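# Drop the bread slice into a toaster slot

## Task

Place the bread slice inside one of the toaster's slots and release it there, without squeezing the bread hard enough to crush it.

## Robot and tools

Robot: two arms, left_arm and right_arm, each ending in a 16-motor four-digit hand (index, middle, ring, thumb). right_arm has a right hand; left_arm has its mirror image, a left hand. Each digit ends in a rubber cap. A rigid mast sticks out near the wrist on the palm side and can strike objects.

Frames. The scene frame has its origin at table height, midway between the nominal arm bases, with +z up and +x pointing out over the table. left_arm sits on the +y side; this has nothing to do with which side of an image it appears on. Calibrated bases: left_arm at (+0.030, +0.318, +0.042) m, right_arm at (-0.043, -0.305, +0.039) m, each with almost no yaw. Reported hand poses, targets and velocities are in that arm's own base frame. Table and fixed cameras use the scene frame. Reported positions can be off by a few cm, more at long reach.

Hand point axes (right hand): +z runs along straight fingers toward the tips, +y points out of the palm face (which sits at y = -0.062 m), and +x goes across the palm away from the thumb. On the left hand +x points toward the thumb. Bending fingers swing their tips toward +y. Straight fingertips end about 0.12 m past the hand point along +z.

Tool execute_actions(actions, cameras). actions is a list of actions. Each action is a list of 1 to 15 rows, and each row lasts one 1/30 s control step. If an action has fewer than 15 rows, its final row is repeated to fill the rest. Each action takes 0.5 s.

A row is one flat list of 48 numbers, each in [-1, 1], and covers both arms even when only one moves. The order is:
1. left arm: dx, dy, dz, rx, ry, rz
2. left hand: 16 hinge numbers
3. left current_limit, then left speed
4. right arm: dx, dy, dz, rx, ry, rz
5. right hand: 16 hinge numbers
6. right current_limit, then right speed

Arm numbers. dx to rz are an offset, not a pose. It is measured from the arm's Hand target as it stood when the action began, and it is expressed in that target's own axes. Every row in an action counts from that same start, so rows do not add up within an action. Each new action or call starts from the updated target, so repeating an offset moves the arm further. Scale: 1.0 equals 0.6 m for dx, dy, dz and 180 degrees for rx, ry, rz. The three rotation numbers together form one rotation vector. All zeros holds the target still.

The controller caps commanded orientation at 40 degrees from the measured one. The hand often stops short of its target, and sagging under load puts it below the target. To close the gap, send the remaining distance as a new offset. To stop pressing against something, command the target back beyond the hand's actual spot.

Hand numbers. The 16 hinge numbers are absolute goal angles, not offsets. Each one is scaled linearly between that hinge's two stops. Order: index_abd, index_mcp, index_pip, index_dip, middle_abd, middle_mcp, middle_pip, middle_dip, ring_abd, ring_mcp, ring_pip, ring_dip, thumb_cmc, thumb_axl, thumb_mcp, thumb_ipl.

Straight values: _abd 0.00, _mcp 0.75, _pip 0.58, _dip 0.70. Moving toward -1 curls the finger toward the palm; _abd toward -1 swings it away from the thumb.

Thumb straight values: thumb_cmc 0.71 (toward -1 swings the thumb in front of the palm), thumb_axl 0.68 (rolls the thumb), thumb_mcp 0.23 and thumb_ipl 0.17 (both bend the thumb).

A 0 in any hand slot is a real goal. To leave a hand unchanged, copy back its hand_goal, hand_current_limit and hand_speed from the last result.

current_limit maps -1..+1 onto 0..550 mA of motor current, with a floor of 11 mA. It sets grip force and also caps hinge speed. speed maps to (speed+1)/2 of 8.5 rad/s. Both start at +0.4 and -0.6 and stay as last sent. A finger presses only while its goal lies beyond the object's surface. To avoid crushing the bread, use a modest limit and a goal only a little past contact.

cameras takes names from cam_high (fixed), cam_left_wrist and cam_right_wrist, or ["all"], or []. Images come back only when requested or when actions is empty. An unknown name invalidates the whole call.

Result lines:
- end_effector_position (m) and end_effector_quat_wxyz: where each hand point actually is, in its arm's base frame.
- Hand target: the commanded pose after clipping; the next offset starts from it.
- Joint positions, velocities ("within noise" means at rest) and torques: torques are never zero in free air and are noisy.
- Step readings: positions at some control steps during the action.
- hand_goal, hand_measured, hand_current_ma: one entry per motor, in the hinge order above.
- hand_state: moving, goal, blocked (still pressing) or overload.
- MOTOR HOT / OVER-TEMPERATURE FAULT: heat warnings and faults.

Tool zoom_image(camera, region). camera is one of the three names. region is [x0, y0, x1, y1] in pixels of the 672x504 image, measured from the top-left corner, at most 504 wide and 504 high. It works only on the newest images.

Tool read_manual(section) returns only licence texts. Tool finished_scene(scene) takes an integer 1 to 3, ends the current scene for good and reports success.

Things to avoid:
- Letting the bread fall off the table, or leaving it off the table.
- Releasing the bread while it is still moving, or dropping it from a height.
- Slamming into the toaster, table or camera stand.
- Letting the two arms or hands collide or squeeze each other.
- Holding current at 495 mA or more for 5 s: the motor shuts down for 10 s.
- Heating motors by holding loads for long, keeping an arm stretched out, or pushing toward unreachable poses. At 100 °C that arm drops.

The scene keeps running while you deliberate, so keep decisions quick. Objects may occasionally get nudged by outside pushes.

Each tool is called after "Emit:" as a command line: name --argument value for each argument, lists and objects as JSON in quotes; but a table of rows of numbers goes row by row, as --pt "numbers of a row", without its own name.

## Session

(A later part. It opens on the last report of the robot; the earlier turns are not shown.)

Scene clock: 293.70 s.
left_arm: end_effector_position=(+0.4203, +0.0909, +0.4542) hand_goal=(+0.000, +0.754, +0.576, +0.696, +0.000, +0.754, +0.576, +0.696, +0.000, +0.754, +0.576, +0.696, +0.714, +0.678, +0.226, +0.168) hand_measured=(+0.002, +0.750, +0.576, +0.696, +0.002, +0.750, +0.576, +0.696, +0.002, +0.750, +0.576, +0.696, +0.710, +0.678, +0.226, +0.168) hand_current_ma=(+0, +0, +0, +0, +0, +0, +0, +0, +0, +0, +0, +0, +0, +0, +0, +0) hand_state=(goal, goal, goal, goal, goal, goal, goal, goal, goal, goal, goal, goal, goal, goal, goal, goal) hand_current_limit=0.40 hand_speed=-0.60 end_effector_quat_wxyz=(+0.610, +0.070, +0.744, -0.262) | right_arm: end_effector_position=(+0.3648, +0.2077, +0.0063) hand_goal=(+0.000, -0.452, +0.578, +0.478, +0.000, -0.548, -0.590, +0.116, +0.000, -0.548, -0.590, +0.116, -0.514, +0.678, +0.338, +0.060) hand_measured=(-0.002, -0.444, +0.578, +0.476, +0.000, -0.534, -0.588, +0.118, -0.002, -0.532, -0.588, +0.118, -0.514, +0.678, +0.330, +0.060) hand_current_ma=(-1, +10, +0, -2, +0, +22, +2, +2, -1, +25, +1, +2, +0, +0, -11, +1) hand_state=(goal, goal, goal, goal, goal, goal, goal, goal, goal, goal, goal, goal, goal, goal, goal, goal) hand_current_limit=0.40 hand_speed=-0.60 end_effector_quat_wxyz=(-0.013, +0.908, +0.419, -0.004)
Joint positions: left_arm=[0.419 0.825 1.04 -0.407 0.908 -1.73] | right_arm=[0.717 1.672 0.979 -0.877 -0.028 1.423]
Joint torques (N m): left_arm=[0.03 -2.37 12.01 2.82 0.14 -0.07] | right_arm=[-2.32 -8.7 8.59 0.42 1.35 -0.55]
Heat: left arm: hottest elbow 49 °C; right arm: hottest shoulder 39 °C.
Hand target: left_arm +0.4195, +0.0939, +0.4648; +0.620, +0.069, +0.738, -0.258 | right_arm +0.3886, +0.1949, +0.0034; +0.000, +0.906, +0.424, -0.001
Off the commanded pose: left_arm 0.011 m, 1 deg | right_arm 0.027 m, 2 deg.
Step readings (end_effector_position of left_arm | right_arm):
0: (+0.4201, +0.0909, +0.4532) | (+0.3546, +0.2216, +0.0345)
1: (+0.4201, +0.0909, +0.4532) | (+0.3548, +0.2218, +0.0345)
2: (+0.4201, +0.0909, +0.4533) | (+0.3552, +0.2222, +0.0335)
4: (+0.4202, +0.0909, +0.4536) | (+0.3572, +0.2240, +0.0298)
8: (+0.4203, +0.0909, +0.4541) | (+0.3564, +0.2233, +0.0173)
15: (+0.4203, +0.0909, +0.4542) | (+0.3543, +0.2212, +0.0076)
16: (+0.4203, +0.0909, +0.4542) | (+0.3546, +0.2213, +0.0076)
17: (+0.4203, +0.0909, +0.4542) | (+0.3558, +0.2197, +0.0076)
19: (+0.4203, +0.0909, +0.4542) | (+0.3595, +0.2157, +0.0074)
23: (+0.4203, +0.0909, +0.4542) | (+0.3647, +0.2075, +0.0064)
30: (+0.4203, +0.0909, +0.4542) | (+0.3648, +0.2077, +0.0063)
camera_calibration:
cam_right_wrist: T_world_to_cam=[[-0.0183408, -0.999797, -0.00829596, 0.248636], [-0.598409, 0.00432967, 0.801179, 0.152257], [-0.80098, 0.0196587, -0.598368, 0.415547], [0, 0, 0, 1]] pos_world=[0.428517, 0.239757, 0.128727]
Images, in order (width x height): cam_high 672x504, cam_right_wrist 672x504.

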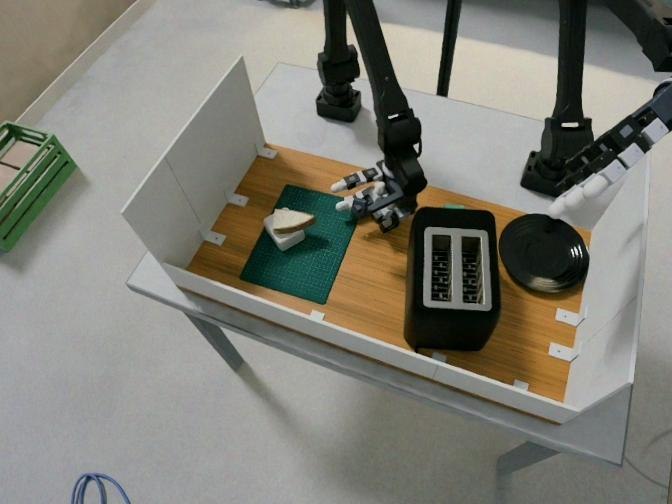

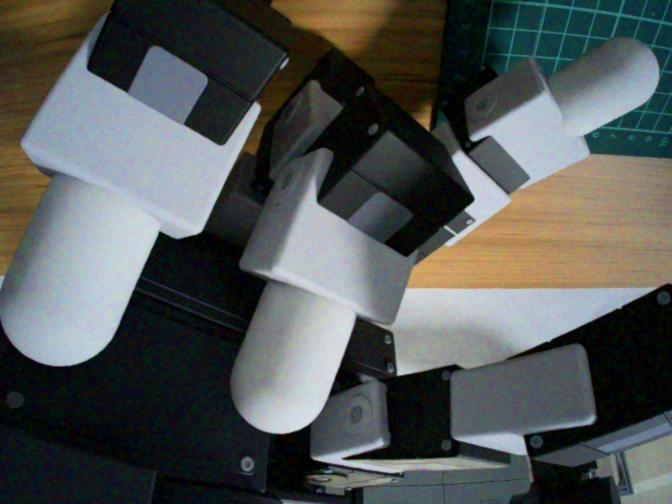

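Emit:
execute_actions --actions '[[[0,0,0,0,0,0,0,0.754,0.576,0.696,0,0.754,0.576,0.696,0,0.754,0.576,0.696,0.714,0.678,0.226,0.168,0.4,-0.6,0,0,0,0,0,0,0,-0.452,0.577,0.478,0,-0.548,-0.591,0.116,0,-0.548,-0.591,0.116,-0.514,0.677,0.337,0.059,0.4,-0.6]]]' --cameras '["cam_left_wrist","cam_high"]'

Emit:
zoom_image --camera "cam_left_wrist" --region '[130, 260, 330, 480]'

Scene clock: 315.30 s.
left_arm: end_effector_position=(+0.4203, +0.0909, +0.4542) hand_goal=(+0.000, +0.754, +0.576, +0.696, +0.000, +0.754, +0.576, +0.696, +0.000, +0.754, +0.576, +0.696, +0.714, +0.678, +0.226, +0.168) hand_measured=(+0.002, +0.750, +0.576, +0.696, +0.002, +0.750, +0.576, +0.696, +0.002, +0.750, +0.576, +0.696, +0.710, +0.678, +0.226, +0.168) hand_current_ma=(+0, +0, +0, +0, +0, +0, +0, +0, +0, +0, +0, +0, +0, +0, +0, +0) hand_state=(goal, goal, goal, goal, goal, goal, goal, goal, goal, goal, goal, goal, goal, goal, goal, goal) hand_current_limit=0.40 hand_speed=-0.60 end_effector_quat_wxyz=(+0.610, +0.070, +0.744, -0.262) | right_arm: end_effector_position=(+0.3648, +0.2077, +0.0063) hand_goal=(+0.000, -0.452, +0.578, +0.478, +0.000, -0.548, -0.590, +0.116, +0.000, -0.548, -0.590, +0.116, -0.514, +0.678, +0.338, +0.060) hand_measured=(-0.002, -0.444, +0.578, +0.476, +0.000, -0.534, -0.588, +0.118, -0.002, -0.532, -0.588, +0.118, -0.514, +0.678, +0.330, +0.060) hand_current_ma=(-1, +10, +0, -2, +0, +22, +2, +2, -1, +25, +1, +2, +0, +0, -11, +1) hand_state=(goal, goal, goal, goal, goal, goal, goal, goal, goal, goal, goal, goal, goal, goal, goal, goal) hand_current_limit=0.40 hand_speed=-0.60 end_effector_quat_wxyz=(-0.013, +0.908, +0.419, -0.004)
Joint positions: left_arm=[0.419 0.825 1.04 -0.407 0.908 -1.73] | right_arm=[0.717 1.672 0.979 -0.877 -0.028 1.423]
Joint torques (N m): left_arm=[-0.15 -2.26 12.01 2.85 0.14 -0.07] | right_arm=[-2.32 -8.82 8.58 0.36 1.35 -0.54]
Heat: left arm: hottest elbow 48 °C; right arm: hottest shoulder 38 °C.
Hand target: left_arm +0.4195, +0.0939, +0.4648; +0.620, +0.069, +0.738, -0.258 | right_arm +0.3886, +0.1949, +0.0034; +0.000, +0.906, +0.424, -0.001
Off the commanded pose: left_arm 0.011 m, 1 deg | right_arm 0.027 m, 2 deg.
Step readings (end_effector_position of left_arm | right_arm):
0: (+0.4203, +0.0909, +0.4542) | (+0.3648, +0.2077, +0.0063)
1: (+0.4203, +0.0909, +0.4542) | (+0.3648, +0.2077, +0.0063)
2: (+0.4203, +0.0909, +0.4542) | (+0.3648, +0.2077, +0.0063)
4: (+0.4203, +0.0909, +0.4542) | (+0.3648, +0.2077, +0.0063)
8: (+0.4203, +0.0909, +0.4542) | (+0.3648, +0.2077, +0.0063)
15: (+0.4203, +0.0909, +0.4542) | (+0.3648, +0.2077, +0.0063)
camera_calibration:
cam_left_wrist: T_world_to_cam=[[-0.0979809, -0.382554, 0.918723, -0.37246], [-0.953947, -0.226899, -0.196218, 0.47186], [0.283521, -0.895639, -0.342704, 0.249835], [0, 0, 0, 1]] pos_world=[0.342802, 0.188341, 0.520394]
Images, in order (width x height): cam_high 672x504, cam_left_wrist 672x504.

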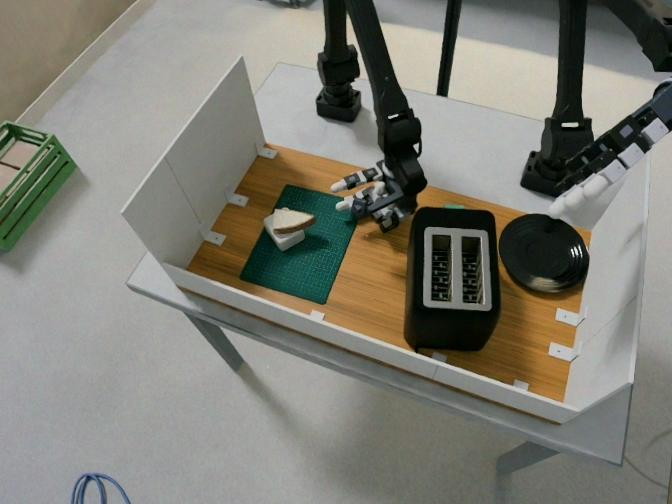

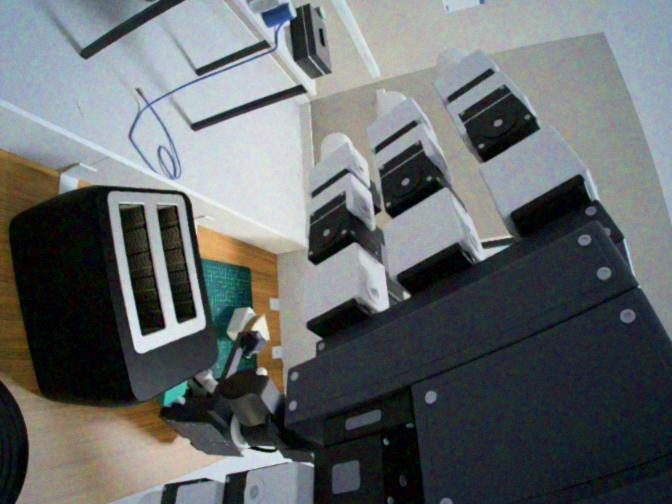

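Scaled by 2.291 from the camera's 672x504 image, which has a finer 960x720 frame.

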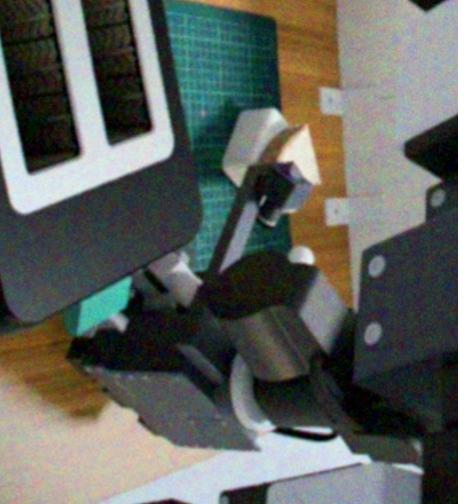

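Emit:
execute_actions --actions '[[[0,0,0,0,0,0,0,0.754,0.576,0.696,0,0.754,0.576,0.696,0,0.754,0.576,0.696,0.714,0.678,0.226,0.168,0.4,-0.6,0,-0.03,-0.035,0,0,0,0,-0.452,0.577,0.478,0,-0.548,-0.591,0.116,0,-0.548,-0.591,0.116,-0.514,0.677,0.337,0.059,0.4,-0.6]],[[0,0,0,0,0,0,0,0.754,0.576,0.696,0,0.754,0.576,0.696,0,0.754,0.576,0.696,0.714,0.678,0.226,0.168,0.4,-0.6,0,0.03,0,0,0,0,0,-0.452,0.577,0.478,0,-0.548,-0.591,0.116,0,-0.548,-0.591,0.116,-0.514,0.677,0.337,0.059,0.4,-0.6]]]' --cameras '["cam_high","cam_right_wrist"]'

Emit:
zoom_image --camera "cam_high" --region '[250, 150, 370, 240]'

Scene clock: 326.27 s.
left_arm: end_effector_position=(+0.4203, +0.0909, +0.4542) hand_goal=(+0.000, +0.754, +0.576, +0.696, +0.000, +0.754, +0.576, +0.696, +0.000, +0.754, +0.576, +0.696, +0.714, +0.678, +0.226, +0.168) hand_measured=(+0.002, +0.750, +0.576, +0.696, +0.002, +0.750, +0.576, +0.696, +0.002, +0.750, +0.576, +0.696, +0.710, +0.678, +0.226, +0.168) hand_current_ma=(+0, +0, +0, +0, +0, +0, +0, +0, +0, +0, +0, +0, +0, +0, +0, +0) hand_state=(goal, goal, goal, goal, goal, goal, goal, goal, goal, goal, goal, goal, goal, goal, goal, goal) hand_current_limit=0.40 hand_speed=-0.60 end_effector_quat_wxyz=(+0.610, +0.070, +0.744, -0.262) | right_arm: end_effector_position=(+0.3607, +0.2018, +0.0094) hand_goal=(+0.000, -0.452, +0.578, +0.478, +0.000, -0.548, -0.590, +0.116, +0.000, -0.548, -0.590, +0.116, -0.514, +0.678, +0.338, +0.060) hand_measured=(-0.002, -0.412, +0.578, +0.476, +0.000, -0.534, -0.588, +0.118, -0.002, -0.532, -0.588, +0.118, -0.514, +0.678, +0.330, +0.060) hand_current_ma=(-1, +93, +0, -2, +0, +22, +2, +2, -1, +25, +1, +2, +0, +0, -11, +1) hand_state=(goal, blocked, goal, goal, goal, goal, goal, goal, goal, goal, goal, goal, goal, goal, goal, goal) hand_current_limit=0.40 hand_speed=-0.60 end_effector_quat_wxyz=(-0.006, +0.903, +0.429, -0.021)
Joint positions: left_arm=[0.419 0.825 1.04 -0.407 0.908 -1.73] | right_arm=[0.715 1.669 0.982 -0.921 -0.022 1.4]
Joint torques (N m): left_arm=[-0.03 -2.26 12.05 2.86 0.14 -0.07] | right_arm=[-2.2 -11.52 9.92 -0.23 1.19 -0.31]
Heat: left arm: hottest elbow 48 °C; right arm: hottest shoulder 38 °C.
Hand target: left_arm +0.4195, +0.0939, +0.4648; +0.620, +0.069, +0.738, -0.258 | right_arm +0.3886, +0.1950, +0.0244; +0.000, +0.906, +0.424, -0.001
Off the commanded pose: left_arm 0.011 m, 1 deg | right_arm 0.032 m, 2 deg.
Step readings (end_effector_position of left_arm | right_arm):
0: (+0.4203, +0.0909, +0.4542) | (+0.3648, +0.2077, +0.0063)
1: (+0.4203, +0.0909, +0.4542) | (+0.3647, +0.2076, +0.0063)
2: (+0.4203, +0.0909, +0.4542) | (+0.3645, +0.2075, +0.0066)
4: (+0.4203, +0.0909, +0.4542) | (+0.3638, +0.2070, +0.0077)
8: (+0.4203, +0.0909, +0.4542) | (+0.3616, +0.2042, +0.0091)
15: (+0.4203, +0.0909, +0.4542) | (+0.3599, +0.2021, +0.0095)
16: (+0.4203, +0.0909, +0.4542) | (+0.3599, +0.2021, +0.0095)
17: (+0.4203, +0.0909, +0.4542) | (+0.3600, +0.2021, +0.0095)
19: (+0.4203, +0.0909, +0.4542) | (+0.3602, +0.2020, +0.0095)
23: (+0.4203, +0.0909, +0.4542) | (+0.3606, +0.2016, +0.0095)
30: (+0.4203, +0.0909, +0.4542) | (+0.3607, +0.2017, +0.0094)
camera_calibration:
cam_right_wrist: T_world_to_cam=[[0.0039978, -0.999797, 0.0197417, 0.234273], [-0.578812, 0.0137851, 0.815344, 0.138229], [-0.815451, -0.0146863, -0.57864, 0.426161], [0, 0, 0, 1]] pos_world=[0.426586, 0.238579, 0.129265]
Images, in order (width x height): cam_high 672x504, cam_right_wrist 672x504.

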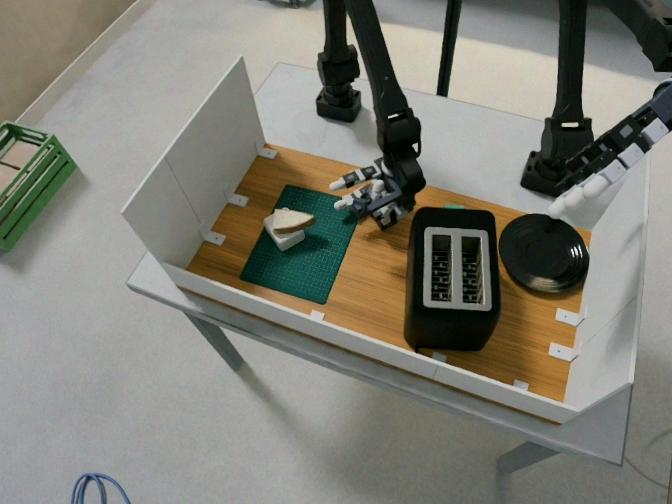

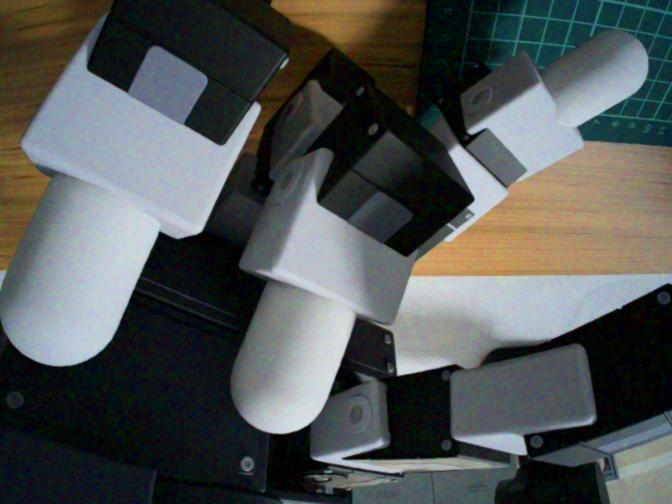

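Scaled by 4.200 from the camera's 672x504 image, which has a finer 960x720 frame.

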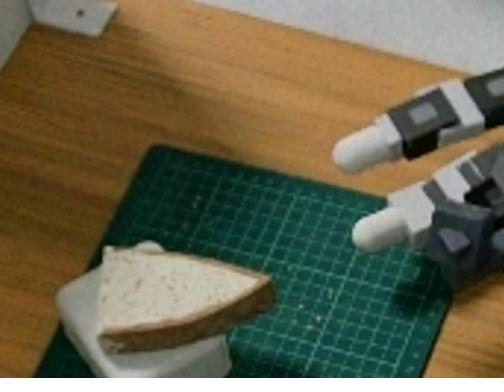

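Emit:
zoom_image --camera "cam_right_wrist" --region '[380, 40, 560, 270]'

Emit:
zoom_image --camera "cam_high" --region '[340, 150, 430, 240]'

Scaled by 2.191 from the camera's 672x504 image, which has a finer 960x720 frame.

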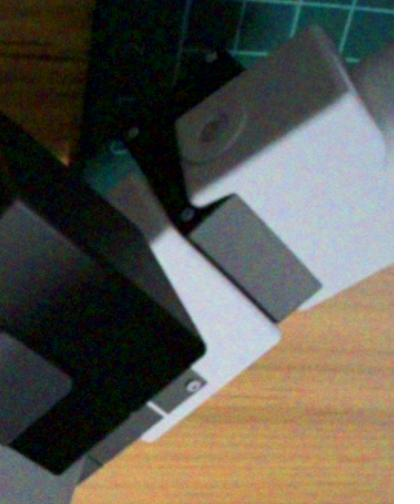

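Scaled by 5.600 from the camera's 672x504 image, which has a finer 960x720 frame.

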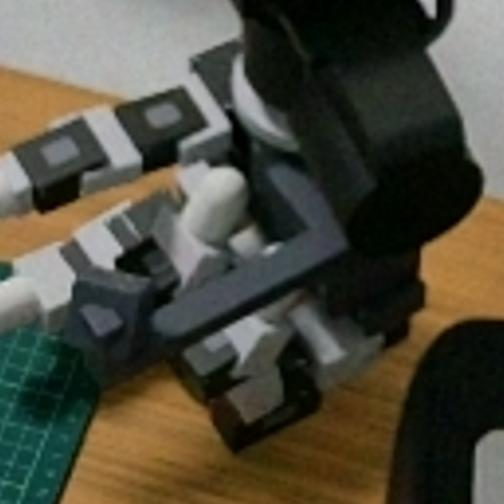

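Emit:
execute_actions --actions '[[[0,0,0,0,0,0,0,0.754,0.576,0.696,0,0.754,0.576,0.696,0,0.754,0.576,0.696,0.714,0.678,0.226,0.168,0.4,-0.6,-0.0129,-0.0842,0.0307,0,0,0,0,-0.452,0.577,0.478,0,-0.548,-0.591,0.116,0,-0.548,-0.591,0.116,-0.514,0.677,0.337,0.059,0.4,-0.6]]]' --cameras '["cam_high","cam_right_wrist"]'

Emit:
zoom_image --camera "cam_high" --region '[250, 150, 370, 240]'

Scene clock: 338.97 s.
left_arm: end_effector_position=(+0.4203, +0.0909, +0.4542) hand_goal=(+0.000, +0.754, +0.576, +0.696, +0.000, +0.754, +0.576, +0.696, +0.000, +0.754, +0.576, +0.696, +0.714, +0.678, +0.226, +0.168) hand_measured=(+0.002, +0.750, +0.576, +0.696, +0.002, +0.750, +0.576, +0.696, +0.002, +0.750, +0.576, +0.696, +0.710, +0.678, +0.226, +0.168) hand_current_ma=(+0, +0, +0, +0, +0, +0, +0, +0, +0, +0, +0, +0, +0, +0, +0, +0) hand_state=(goal, goal, goal, goal, goal, goal, goal, goal, goal, goal, goal, goal, goal, goal, goal, goal) hand_current_limit=0.40 hand_speed=-0.60 end_effector_quat_wxyz=(+0.610, +0.070, +0.744, -0.262) | right_arm: end_effector_position=(+0.3487, +0.2219, +0.0075) hand_goal=(+0.000, -0.452, +0.578, +0.478, +0.000, -0.548, -0.590, +0.116, +0.000, -0.548, -0.590, +0.116, -0.514, +0.678, +0.338, +0.060) hand_measured=(-0.002, -0.442, +0.578, +0.476, +0.000, -0.534, -0.588, +0.118, -0.002, -0.532, -0.588, +0.118, -0.514, +0.678, +0.330, +0.060) hand_current_ma=(-1, +11, +0, -2, +0, +22, +2, +2, -1, +25, +1, +2, +0, +0, -11, +1) hand_state=(goal, goal, goal, goal, goal, goal, goal, goal, goal, goal, goal, goal, goal, goal, goal, goal) hand_current_limit=0.40 hand_speed=-0.60 end_effector_quat_wxyz=(-0.001, +0.904, +0.427, -0.003)
Joint positions: left_arm=[0.419 0.825 1.04 -0.407 0.908 -1.73] | right_arm=[0.778 1.669 0.971 -0.879 -0.004 1.466]
Joint torques (N m): left_arm=[-0.03 -2.26 12.01 2.84 0.12 -0.09] | right_arm=[1.49 -11.46 5.81 0.68 0.4 0.11]
Heat: left arm: hottest elbow 48 °C; right arm: hottest elbow 41 °C.
Hand target: left_arm +0.4195, +0.0939, +0.4648; +0.620, +0.069, +0.738, -0.258 | right_arm +0.3447, +0.2214, +0.0060; +0.000, +0.906, +0.424, -0.001
Off the commanded pose: left_arm 0.011 m, 1 deg | right_arm 0.004 m, 1 deg.
Step readings (end_effector_position of left_arm | right_arm):
0: (+0.4203, +0.0909, +0.4542) | (+0.3606, +0.2017, +0.0094)
1: (+0.4203, +0.0909, +0.4542) | (+0.3606, +0.2018, +0.0093)
2: (+0.4203, +0.0909, +0.4542) | (+0.3603, +0.2022, +0.0093)
4: (+0.4203, +0.0909, +0.4542) | (+0.3597, +0.2053, +0.0097)
8: (+0.4203, +0.0909, +0.4542) | (+0.3560, +0.2156, +0.0088)
15: (+0.4203, +0.0909, +0.4542) | (+0.3489, +0.2221, +0.0074)
camera_calibration:
cam_right_wrist: T_world_to_cam=[[-0.0000101285, -0.999914, 0.0131115, 0.255953], [-0.607526, 0.0104206, 0.794232, 0.143529], [-0.7943, -0.00795752, -0.607474, 0.406986], [0, 0, 0, 1]] pos_world=[0.410469, 0.257674, 0.129882]
Images, in order (width x height): cam_high 672x504, cam_right_wrist 672x504.

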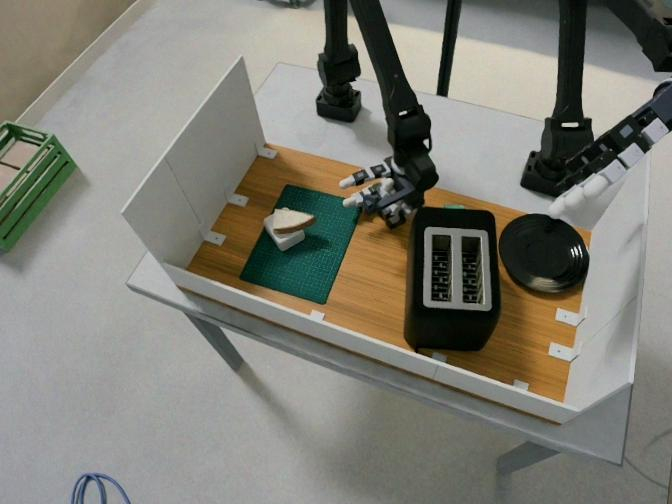

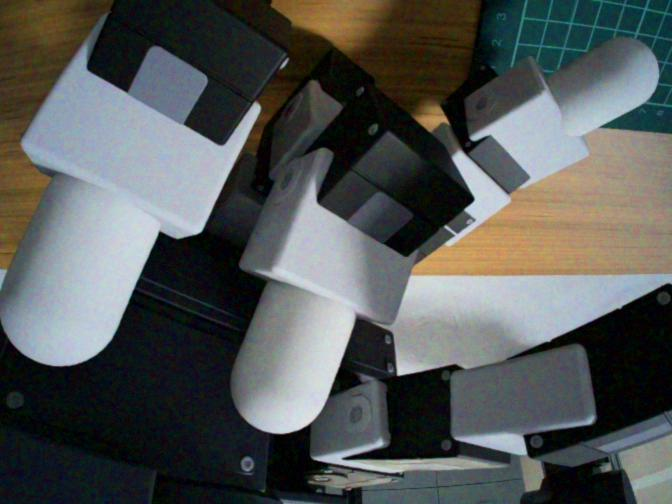

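Scaled by 4.200 from the camera's 672x504 image, which has a finer 960x720 frame.

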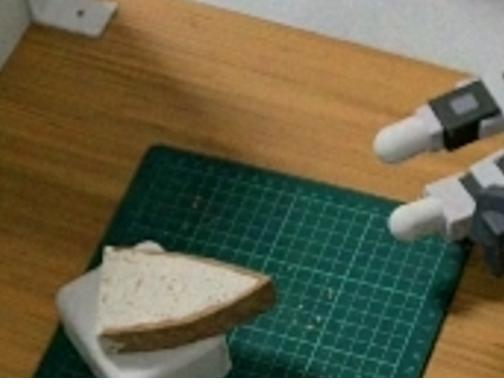

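Emit:
execute_actions --actions '[[[0,0,0,0,0,0,0,0.754,0.576,0.696,0,0.754,0.576,0.696,0,0.754,0.576,0.696,0.714,0.678,0.226,0.168,0.4,-0.6,0,0,-0.045,0,0,0,0,-0.452,0.577,0.478,0,-0.548,-0.591,0.116,0,-0.548,-0.591,0.116,-0.514,0.677,0.337,0.059,0.4,-0.6]],[[0,0,0,0,0,0,0,0.754,0.576,0.696,0,0.754,0.576,0.696,0,0.754,0.576,0.696,0.714,0.678,0.226,0.168,0.4,-0.6,0.0295,0.083,0,0,0,0,0,-0.452,0.577,0.478,0,-0.548,-0.591,0.116,0,-0.548,-0.591,0.116,-0.514,0.677,0.337,0.059,0.4,-0.6]],[[0,0,0,0,0,0,0,0.754,0.576,0.696,0,0.754,0.576,0.696,0,0.754,0.576,0.696,0.714,0.678,0.226,0.168,0.4,-0.6,0,0.05,0,0,0,0,0,-0.452,0.577,0.478,0,-0.548,-0.591,0.116,0,-0.548,-0.591,0.116,-0.514,0.677,0.337,0.059,0.4,-0.6]]]' --cameras '["cam_high","cam_right_wrist"]'

Emit:
zoom_image --camera "cam_high" --region '[250, 150, 370, 240]'

Emit:
zoom_image --camera "cam_right_wrist" --region '[430, 0, 672, 200]'

Scene clock: 358.33 s.
left_arm: end_effector_position=(+0.4203, +0.0909, +0.4542) hand_goal=(+0.000, +0.754, +0.576, +0.696, +0.000, +0.754, +0.576, +0.696, +0.000, +0.754, +0.576, +0.696, +0.714, +0.678, +0.226, +0.168) hand_measured=(+0.002, +0.750, +0.576, +0.696, +0.002, +0.750, +0.576, +0.696, +0.002, +0.750, +0.576, +0.696, +0.710, +0.678, +0.226, +0.168) hand_current_ma=(+0, +0, +0, +0, +0, +0, +0, +0, +0, +0, +0, +0, +0, +0, +0, +0) hand_state=(goal, goal, goal, goal, goal, goal, goal, goal, goal, goal, goal, goal, goal, goal, goal, goal) hand_current_limit=0.40 hand_speed=-0.60 end_effector_quat_wxyz=(+0.610, +0.070, +0.744, -0.262) | right_arm: end_effector_position=(+0.3987, +0.1721, +0.0231) hand_goal=(+0.000, -0.452, +0.578, +0.478, +0.000, -0.548, -0.590, +0.116, +0.000, -0.548, -0.590, +0.116, -0.514, +0.678, +0.338, +0.060) hand_measured=(-0.002, -0.442, +0.578, +0.476, +0.000, -0.534, -0.588, +0.118, -0.002, -0.532, -0.588, +0.118, -0.514, +0.678, +0.330, +0.060) hand_current_ma=(-1, +11, +0, -2, +0, +22, +2, +2, -1, +25, +1, +2, +0, +0, -11, +1) hand_state=(goal, goal, goal, goal, goal, goal, goal, goal, goal, goal, goal, goal, goal, goal, goal, goal) hand_current_limit=0.40 hand_speed=-0.60 end_effector_quat_wxyz=(+0.003, +0.908, +0.419, -0.015)
Joint positions: left_arm=[0.419 0.825 1.04 -0.407 0.908 -1.73] | right_arm=[0.613 1.674 1.029 -0.956 0.001 1.319]
Joint torques (N m): left_arm=[-0.21 -2.26 12 2.86 0.13 -0.08] | right_arm=[0.73 -10.4 11.23 -0.18 0.22 -0.11]
Heat: left arm: hottest elbow 48 °C; right arm: hottest elbow 39 °C.
Hand target: left_arm +0.4195, +0.0939, +0.4648; +0.620, +0.069, +0.738, -0.258 | right_arm +0.4174, +0.1837, +0.0329; +0.000, +0.906, +0.424, -0.001
Off the commanded pose: left_arm 0.011 m, 1 deg | right_arm 0.024 m, 2 deg.
Step readings (end_effector_position of left_arm | right_arm):
0: (+0.4203, +0.0909, +0.4542) | (+0.3488, +0.2219, +0.0075)
1: (+0.4203, +0.0909, +0.4542) | (+0.3488, +0.2219, +0.0075)
2: (+0.4203, +0.0909, +0.4542) | (+0.3486, +0.2217, +0.0078)
4: (+0.4203, +0.0909, +0.4542) | (+0.3465, +0.2197, +0.0099)
8: (+0.4203, +0.0909, +0.4542) | (+0.3434, +0.2167, +0.0180)
15: (+0.4203, +0.0909, +0.4542) | (+0.3428, +0.2161, +0.0245)
16: (+0.4203, +0.0909, +0.4542) | (+0.3427, +0.2157, +0.0245)
17: (+0.4203, +0.0909, +0.4542) | (+0.3431, +0.2149, +0.0246)
19: (+0.4203, +0.0909, +0.4542) | (+0.3466, +0.2103, +0.0247)
23: (+0.4203, +0.0909, +0.4542) | (+0.3639, +0.1949, +0.0240)
30: (+0.4203, +0.0909, +0.4542) | (+0.3767, +0.1882, +0.0233)
31: (+0.4203, +0.0909, +0.4542) | (+0.3769, +0.1883, +0.0233)
32: (+0.4203, +0.0909, +0.4542) | (+0.3776, +0.1880, +0.0234)
34: (+0.4203, +0.0909, +0.4542) | (+0.3809, +0.1871, +0.0235)
38: (+0.4203, +0.0909, +0.4542) | (+0.3920, +0.1784, +0.0237)
45: (+0.4203, +0.0909, +0.4542) | (+0.3982, +0.1717, +0.0234)
camera_calibration:
cam_right_wrist: T_world_to_cam=[[-0.0174207, -0.999361, 0.0312209, 0.212431], [-0.593153, 0.035467, 0.804308, 0.151676], [-0.804902, -0.00450715, -0.593391, 0.459002], [0, 0, 0, 1]] pos_world=[0.463119, 0.208984, 0.143741]
Images, in order (width x height): cam_high 672x504, cam_right_wrist 672x504.

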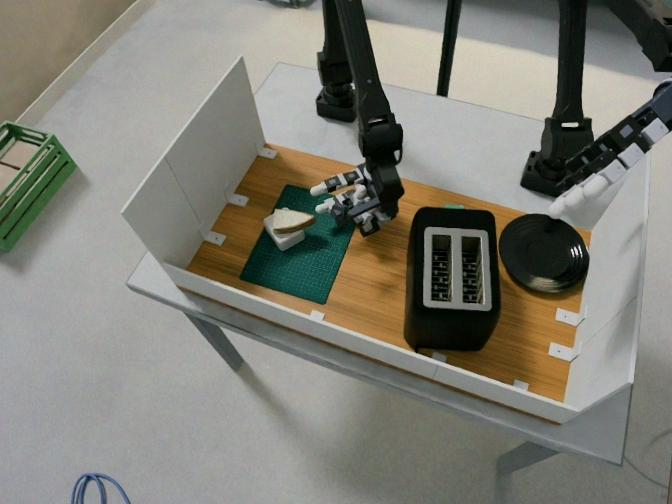

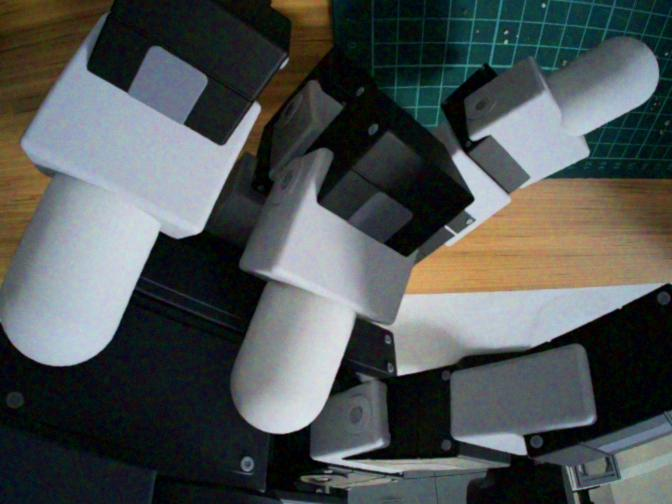

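Scaled by 4.200 from the camera's 672x504 image, which has a finer 960x720 frame.

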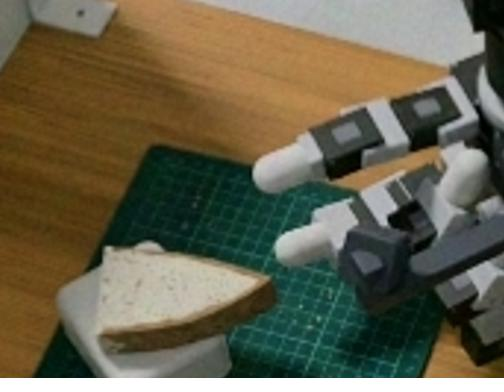

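Scaled by 2.083 from the camera's 672x504 image, which has a finer 960x720 frame.

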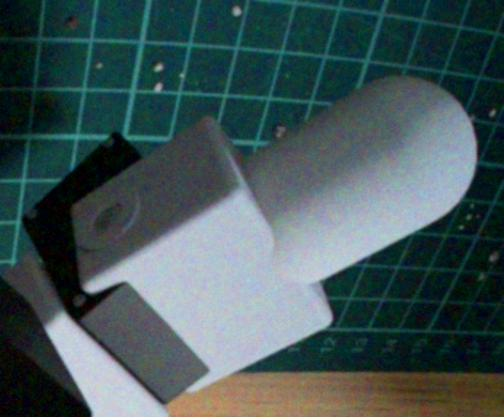

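Emit:
execute_actions --actions '[[[0,0,0,0,0,0,0,0.754,0.576,0.696,0,0.754,0.576,0.696,0,0.754,0.576,0.696,0.714,0.678,0.226,0.168,0.4,-0.6,0.042,0.025,0,0,0,0,0,-0.452,0.577,0.478,0,-0.548,-0.591,0.116,0,-0.548,-0.591,0.116,-0.514,0.677,0.337,0.059,0.4,-0.6]]]' --cameras '["cam_high","cam_right_wrist"]'

Emit:
zoom_image --camera "cam_high" --region '[250, 150, 370, 240]'

Emit:
zoom_image --camera "cam_right_wrist" --region '[430, 0, 672, 200]'

Scene clock: 369.37 s.
left_arm: end_effector_position=(+0.4203, +0.0909, +0.4542) hand_goal=(+0.000, +0.754, +0.576, +0.696, +0.000, +0.754, +0.576, +0.696, +0.000, +0.754, +0.576, +0.696, +0.714, +0.678, +0.226, +0.168) hand_measured=(+0.002, +0.750, +0.576, +0.696, +0.002, +0.750, +0.576, +0.696, +0.002, +0.750, +0.576, +0.696, +0.710, +0.678, +0.226, +0.168) hand_current_ma=(+0, +0, +0, +0, +0, +0, +0, +0, +0, +0, +0, +0, +0, +0, +0, +0) hand_state=(goal, goal, goal, goal, goal, goal, goal, goal, goal, goal, goal, goal, goal, goal, goal, goal) hand_current_limit=0.40 hand_speed=-0.60 end_effector_quat_wxyz=(+0.610, +0.070, +0.744, -0.262) | right_arm: end_effector_position=(+0.4251, +0.1860, +0.0234) hand_goal=(+0.000, -0.452, +0.578, +0.478, +0.000, -0.548, -0.590, +0.116, +0.000, -0.548, -0.590, +0.116, -0.514, +0.678, +0.338, +0.060) hand_measured=(-0.002, -0.442, +0.578, +0.476, +0.000, -0.534, -0.588, +0.118, -0.002, -0.532, -0.588, +0.118, -0.514, +0.678, +0.330, +0.060) hand_current_ma=(-1, +11, +0, -2, +0, +22, +2, +2, -1, +25, +1, +2, +0, +0, -11, +1) hand_state=(goal, goal, goal, goal, goal, goal, goal, goal, goal, goal, goal, goal, goal, goal, goal, goal) hand_current_limit=0.40 hand_speed=-0.60 end_effector_quat_wxyz=(+0.003, +0.906, +0.423, -0.014)
Joint positions: left_arm=[0.419 0.825 1.04 -0.407 0.908 -1.73] | right_arm=[0.605 1.736 1.116 -0.98 0.001 1.302]
Joint torques (N m): left_arm=[-0.15 -2.26 12.05 2.89 0.14 -0.08] | right_arm=[0.15 -11.4 11.34 -0.21 0.23 -0.14]
Heat: left arm: hottest elbow 48 °C; right arm: hottest elbow 40 °C.
Hand target: left_arm +0.4195, +0.0939, +0.4648; +0.620, +0.069, +0.738, -0.258 | right_arm +0.4452, +0.1935, +0.0329; +0.000, +0.906, +0.424, -0.001
Off the commanded pose: left_arm 0.011 m, 1 deg | right_arm 0.023 m, 2 deg.
Step readings (end_effector_position of left_arm | right_arm):
0: (+0.4203, +0.0909, +0.4542) | (+0.3987, +0.1721, +0.0231)
1: (+0.4203, +0.0909, +0.4542) | (+0.3990, +0.1723, +0.0232)
2: (+0.4203, +0.0909, +0.4542) | (+0.3997, +0.1728, +0.0235)
4: (+0.4203, +0.0909, +0.4542) | (+0.4047, +0.1759, +0.0239)
8: (+0.4203, +0.0909, +0.4542) | (+0.4211, +0.1857, +0.0239)
15: (+0.4203, +0.0909, +0.4542) | (+0.4253, +0.1863, +0.0234)
camera_calibration:
cam_right_wrist: T_world_to_cam=[[-0.00916558, -0.999504, 0.0301311, 0.223313], [-0.59393, 0.0296829, 0.803969, 0.167977], [-0.804465, -0.0105269, -0.593907, 0.481423], [0, 0, 0, 1]] pos_world=[0.489101, 0.223284, 0.144144]
Images, in order (width x height): cam_high 672x504, cam_right_wrist 672x504.

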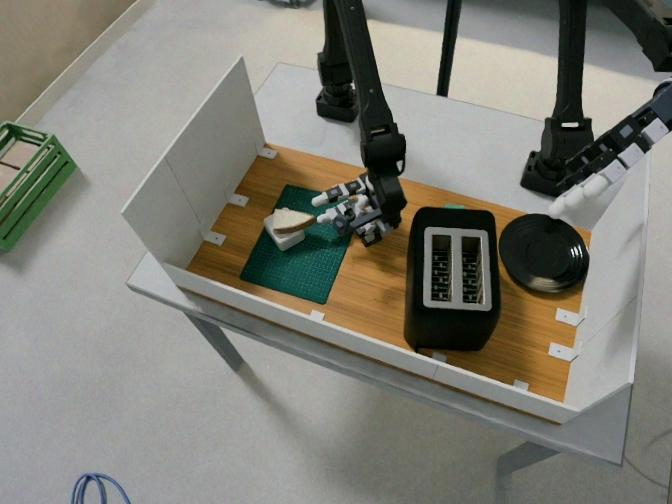

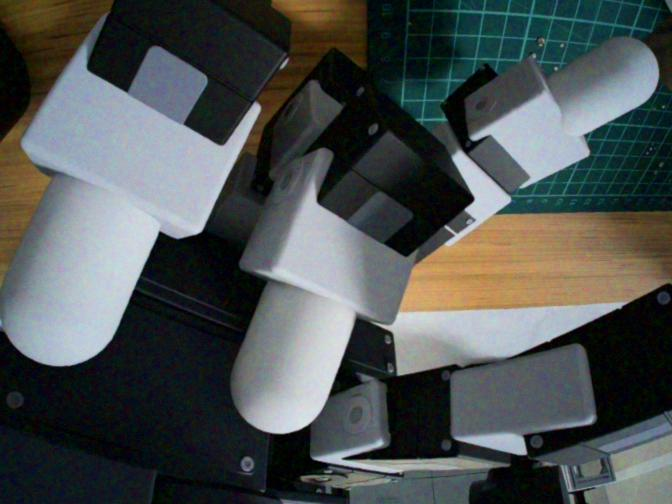

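Scaled by 4.200 from the camera's 672x504 image, which has a finer 960x720 frame.

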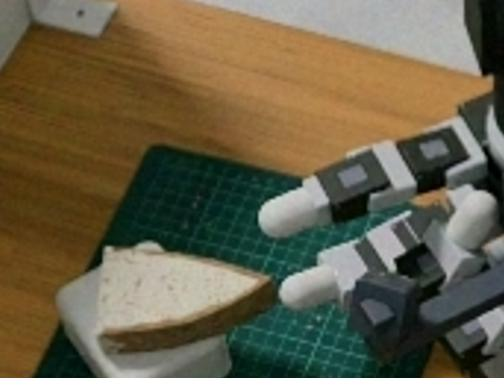

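Scaled by 2.083 from the camera's 672x504 image, which has a finer 960x720 frame.

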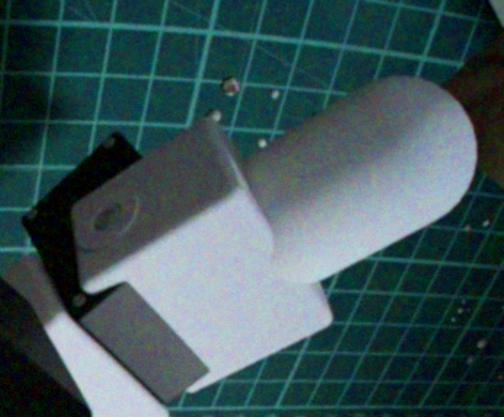

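Emit:
zoom_image --camera "cam_high" --region '[255, 195, 325, 260]'

Emit:
zoom_image --camera "cam_left_wrist" --region '[210, 290, 300, 380]'

Scaled by 7.200 from the camera's 672x504 image, which has a finer 960x720 frame.

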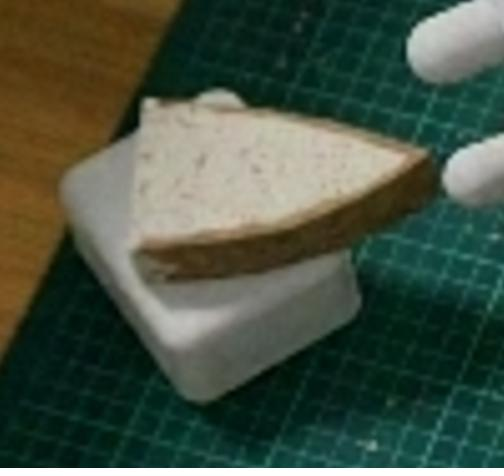

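This scene's latest camera images include none from cam_left_wrist. They are from: cam_high, cam_right_wrist. cam_left_wrist's image comes with the result of a call that names it in "cameras".

Emit:
execute_actions --actions '[[[0,0,0,0,0,0,0,0.754,0.576,0.696,0,0.754,0.576,0.696,0,0.754,0.576,0.696,0.714,0.678,0.226,0.168,0.4,-0.6,0,-0.083,0,0,0,0,0,-0.452,0.577,0.478,0,-0.548,-0.591,0.116,0,-0.548,-0.591,0.116,-0.514,0.677,0.337,0.059,0.4,-0.6]],[[0,0,0,0,0,0,0,0.754,0.576,0.696,0,0.754,0.576,0.696,0,0.754,0.576,0.696,0.714,0.678,0.226,0.168,0.4,-0.6,0,0,-0.11,0,0,0,0,-0.452,0.577,0.478,0,-0.548,-0.591,0.116,0,-0.548,-0.591,0.116,-0.514,0.677,0.337,0.059,0.4,-0.6]],[[0,0,0,0,0,0,0,0.754,0.576,0.696,0,0.754,0.576,0.696,0,0.754,0.576,0.696,0.714,0.678,0.226,0.168,0.4,-0.6,0,0,-0.11,0,0,0,0,-0.452,0.577,0.478,0,-0.548,-0.591,0.116,0,-0.548,-0.591,0.116,-0.514,0.677,0.337,0.059,0.4,-0.6]],[[0,0,0,0,0,0,0,0.754,0.576,0.696,0,0.754,0.576,0.696,0,0.754,0.576,0.696,0.714,0.678,0.226,0.168,0.4,-0.6,0,0,-0.11,0,0,0,0.167,0.754,0.577,0.696,-0.167,0.754,0.577,0.696,-0.1,0.754,0.577,0.696,-0.514,0.677,0.337,0.059,0.4,-0.6]],[[0,0,0,0,0,0,0,0.754,0.576,0.696,0,0.754,0.576,0.696,0,0.754,0.576,0.696,0.714,0.678,0.226,0.168,0.4,-0.6,0,0,-0.10,0,0,0.133,0.167,0.754,0.577,0.696,-0.167,0.754,0.577,0.696,-0.1,0.754,0.577,0.696,-0.514,0.677,0.337,0.059,0.4,-0.6]],[[0,0,0,0,0,0,0,0.754,0.576,0.696,0,0.754,0.576,0.696,0,0.754,0.576,0.696,0.714,0.678,0.226,0.168,0.4,-0.6,-0.003,0.1,0.01,0,0,0,0.167,0.754,0.577,0.696,-0.167,0.754,0.577,0.696,-0.1,0.754,0.577,0.696,-0.514,0.677,0.337,0.059,0.4,-0.6]],[[0,0,0,0,0,0,0,0.754,0.576,0.696,0,0.754,0.576,0.696,0,0.754,0.576,0.696,0.714,0.678,0.226,0.168,0.4,-0.6,-0.003,0.1,0.01,0,0,0,0.167,0.754,0.577,0.696,-0.167,0.754,0.577,0.696,-0.1,0.754,0.577,0.696,-0.514,0.677,0.337,0.059,0.4,-0.6]],[[0,0,0,0,0,0,0,0.754,0.576,0.696,0,0.754,0.576,0.696,0,0.754,0.576,0.696,0.714,0.678,0.226,0.168,0.4,-0.6,-0.003,0.1,0.01,0,0,0,0.167,0.754,0.577,0.696,-0.167,0.754,0.577,0.696,-0.1,0.754,0.577,0.696,-0.514,0.677,0.337,0.059,0.4,-0.6]],[[0,0,0,0,0,0,0,0.754,0.576,0.696,0,0.754,0.576,0.696,0,0.754,0.576,0.696,0.714,0.678,0.226,0.168,0.4,-0.6,-0.002,0.11,0.01,0,0,0,0.167,0.754,0.577,0.696,-0.167,0.754,0.577,0.696,-0.1,0.754,0.577,0.696,-0.514,0.677,0.337,0.059,0.4,-0.6]]]' --cameras '["all"]'

Emit:
zoom_image --camera "cam_high" --region '[200, 130, 360, 270]'

Scene clock: 479.97 s.
left_arm: end_effector_position=(+0.4203, +0.0909, +0.4542) hand_goal=(+0.000, +0.754, +0.576, +0.696, +0.000, +0.754, +0.576, +0.696, +0.000, +0.754, +0.576, +0.696, +0.714, +0.678, +0.226, +0.168) hand_measured=(+0.002, +0.750, +0.576, +0.696, +0.002, +0.750, +0.576, +0.696, +0.002, +0.750, +0.576, +0.696, +0.710, +0.678, +0.226, +0.168) hand_current_ma=(+0, +0, +0, +0, +0, +0, +0, +0, +0, +0, +0, +0, +0, +0, +0, +0) hand_state=(goal, goal, goal, goal, goal, goal, goal, goal, goal, goal, goal, goal, goal, goal, goal, goal) hand_current_limit=0.40 hand_speed=-0.60 end_effector_quat_wxyz=(+0.610, +0.070, +0.744, -0.262) | right_arm: end_effector_position=(+0.5002, -0.0043, +0.2633) hand_goal=(+0.168, +0.754, +0.578, +0.696, -0.166, +0.754, +0.578, +0.696, -0.100, +0.754, +0.578, +0.696, -0.514, +0.678, +0.338, +0.060) hand_measured=(+0.166, +0.752, +0.578, +0.694, -0.162, +0.752, +0.576, +0.694, -0.098, +0.752, +0.576, +0.694, -0.514, +0.678, +0.330, +0.060) hand_current_ma=(-2, -1, +0, -2, +2, -1, -2, -2, +1, -1, -1, -2, +0, +0, -11, +1) hand_state=(goal, goal, goal, goal, goal, goal, goal, goal, goal, goal, goal, goal, goal, goal, goal, goal) hand_current_limit=0.40 hand_speed=-0.60 end_effector_quat_wxyz=(+0.000, +0.976, +0.216, -0.011)
Joint positions: left_arm=[0.419 0.825 1.04 -0.407 0.908 -1.73] | right_arm=[0.17 1.64 1.658 -1.612 0.001 1.306]
Joint torques (N m): left_arm=[-0.21 -2.37 12.01 2.88 0.15 -0.09] | right_arm=[1.61 -12.28 10.47 0.57 0.04 -0.14]
Heat: left arm: hottest elbow 48 °C; right arm: hottest elbow 48 °C.
Hand target: left_arm +0.4195, +0.0939, +0.4648; +0.620, +0.069, +0.738, -0.258 | right_arm +0.5100, +0.0019, +0.2667; +0.000, +0.974, +0.227, -0.001
Off the commanded pose: left_arm 0.011 m, 1 deg | right_arm 0.012 m, 2 deg.
Step readings (end_effector_position of left_arm | right_arm):
0: (+0.4203, +0.0909, +0.4542) | (+0.4251, +0.1860, +0.0234)
1: (+0.4203, +0.0909, +0.4542) | (+0.4251, +0.1860, +0.0234)
2: (+0.4203, +0.0909, +0.4542) | (+0.4245, +0.1869, +0.0234)
4: (+0.4203, +0.0909, +0.4542) | (+0.4219, +0.1902, +0.0234)
8: (+0.4203, +0.0909, +0.4542) | (+0.4106, +0.2080, +0.0235)
15: (+0.4203, +0.0909, +0.4542) | (+0.4010, +0.2215, +0.0234)
16: (+0.4203, +0.0909, +0.4542) | (+0.4007, +0.2213, +0.0234)
17: (+0.4203, +0.0909, +0.4542) | (+0.3986, +0.2195, +0.0247)
19: (+0.4203, +0.0909, +0.4542) | (+0.3925, +0.2144, +0.0307)
23: (+0.4203, +0.0909, +0.4542) | (+0.3855, +0.2086, +0.0563)
30: (+0.4203, +0.0909, +0.4542) | (+0.3958, +0.2173, +0.0858)
31: (+0.4203, +0.0909, +0.4542) | (+0.3958, +0.2173, +0.0863)
32: (+0.4203, +0.0909, +0.4542) | (+0.3938, +0.2156, +0.0880)
34: (+0.4203, +0.0909, +0.4542) | (+0.3894, +0.2119, +0.0945)
38: (+0.4203, +0.0909, +0.4542) | (+0.3890, +0.2116, +0.1200)
45: (+0.4203, +0.0909, +0.4542) | (+0.3961, +0.2175, +0.1492)
46: (+0.4203, +0.0909, +0.4542) | (+0.3960, +0.2175, +0.1499)
47: (+0.4203, +0.0909, +0.4542) | (+0.3943, +0.2160, +0.1522)
49: (+0.4203, +0.0909, +0.4542) | (+0.3906, +0.2129, +0.1603)
53: (+0.4203, +0.0909, +0.4542) | (+0.3933, +0.2152, +0.1879)
60: (+0.4203, +0.0909, +0.4542) | (+0.3973, +0.2185, +0.2127)
61: (+0.4203, +0.0909, +0.4542) | (+0.3971, +0.2184, +0.2134)
62: (+0.4203, +0.0909, +0.4542) | (+0.3951, +0.2170, +0.2160)
64: (+0.4203, +0.0909, +0.4542) | (+0.3927, +0.2168, +0.2264)
68: (+0.4203, +0.0909, +0.4542) | (+0.3995, +0.2243, +0.2602)
75: (+0.4203, +0.0909, +0.4542) | (+0.3977, +0.2246, +0.2852)
76: (+0.4203, +0.0909, +0.4542) | (+0.3975, +0.2241, +0.2842)
77: (+0.4203, +0.0909, +0.4542) | (+0.3986, +0.2226, +0.2830)
79: (+0.4203, +0.0909, +0.4542) | (+0.4037, +0.2152, +0.2808)
83: (+0.4203, +0.0909, +0.4542) | (+0.4201, +0.1855, +0.2807)
90: (+0.4203, +0.0909, +0.4542) | (+0.4306, +0.1654, +0.2809)
91: (+0.4203, +0.0909, +0.4542) | (+0.4308, +0.1654, +0.2809)
92: (+0.4203, +0.0909, +0.4542) | (+0.4319, +0.1648, +0.2809)
94: (+0.4203, +0.0909, +0.4542) | (+0.4354, +0.1608, +0.2806)
98: (+0.4203, +0.0909, +0.4542) | (+0.4469, +0.1346, +0.2777)
105: (+0.4203, +0.0909, +0.4542) | (+0.4559, +0.1130, +0.2770)
106: (+0.4203, +0.0909, +0.4542) | (+0.4563, +0.1131, +0.2769)
107: (+0.4203, +0.0909, +0.4542) | (+0.4579, +0.1118, +0.2768)
109: (+0.4203, +0.0909, +0.4542) | (+0.4618, +0.1076, +0.2758)
113: (+0.4203, +0.0909, +0.4542) | (+0.4719, +0.0800, +0.2736)
120: (+0.4203, +0.0909, +0.4542) | (+0.4789, +0.0571, +0.2735)
121: (+0.4203, +0.0909, +0.4542) | (+0.4792, +0.0574, +0.2734)
122: (+0.4203, +0.0909, +0.4542) | (+0.4805, +0.0557, +0.2734)
124: (+0.4203, +0.0909, +0.4542) | (+0.4843, +0.0508, +0.2733)
128: (+0.4203, +0.0909, +0.4542) | (+0.4925, +0.0197, +0.2722)
135: (+0.4203, +0.0909, +0.4542) | (+0.4983, -0.0054, +0.2657)
camera_calibration:
cam_left_wrist: T_world_to_cam=[[-0.0979809, -0.382554, 0.918723, -0.37246], [-0.953947, -0.226899, -0.196218, 0.47186], [0.283521, -0.895639, -0.342704, 0.249835], [0, 0, 0, 1]] pos_world=[0.342802, 0.188341, 0.520394]
cam_right_wrist: T_world_to_cam=[[-0.432599, -0.901197, 0.0265034, 0.239751], [-0.530747, 0.278316, 0.80053, -0.00428863], [-0.728811, 0.332242, -0.598707, 0.647183], [0, 0, 0, 1]] pos_world=[0.573114, 0.00223474, 0.384552]

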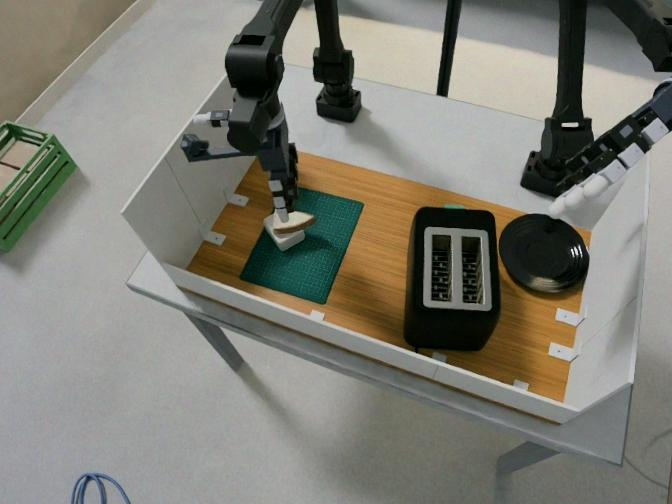

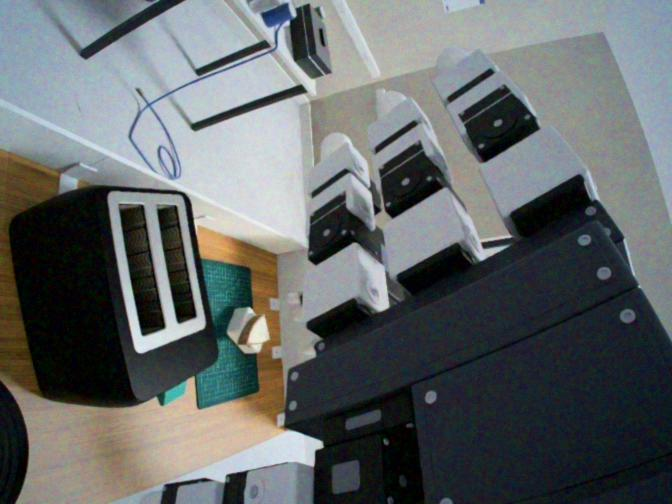

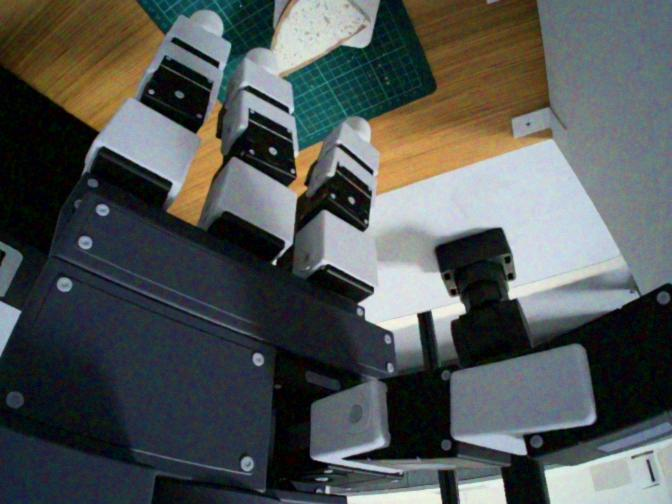

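Scaled by 3.150 from the camera's 672x504 image, which has a finer 960x720 frame.

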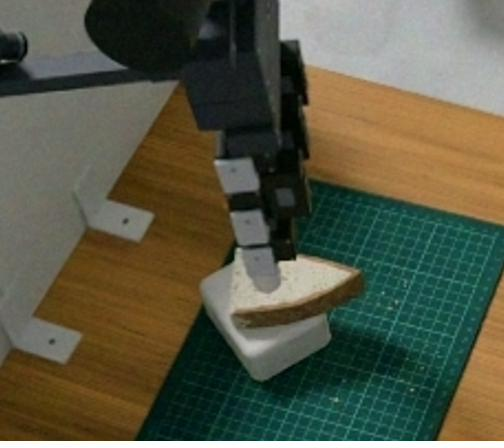

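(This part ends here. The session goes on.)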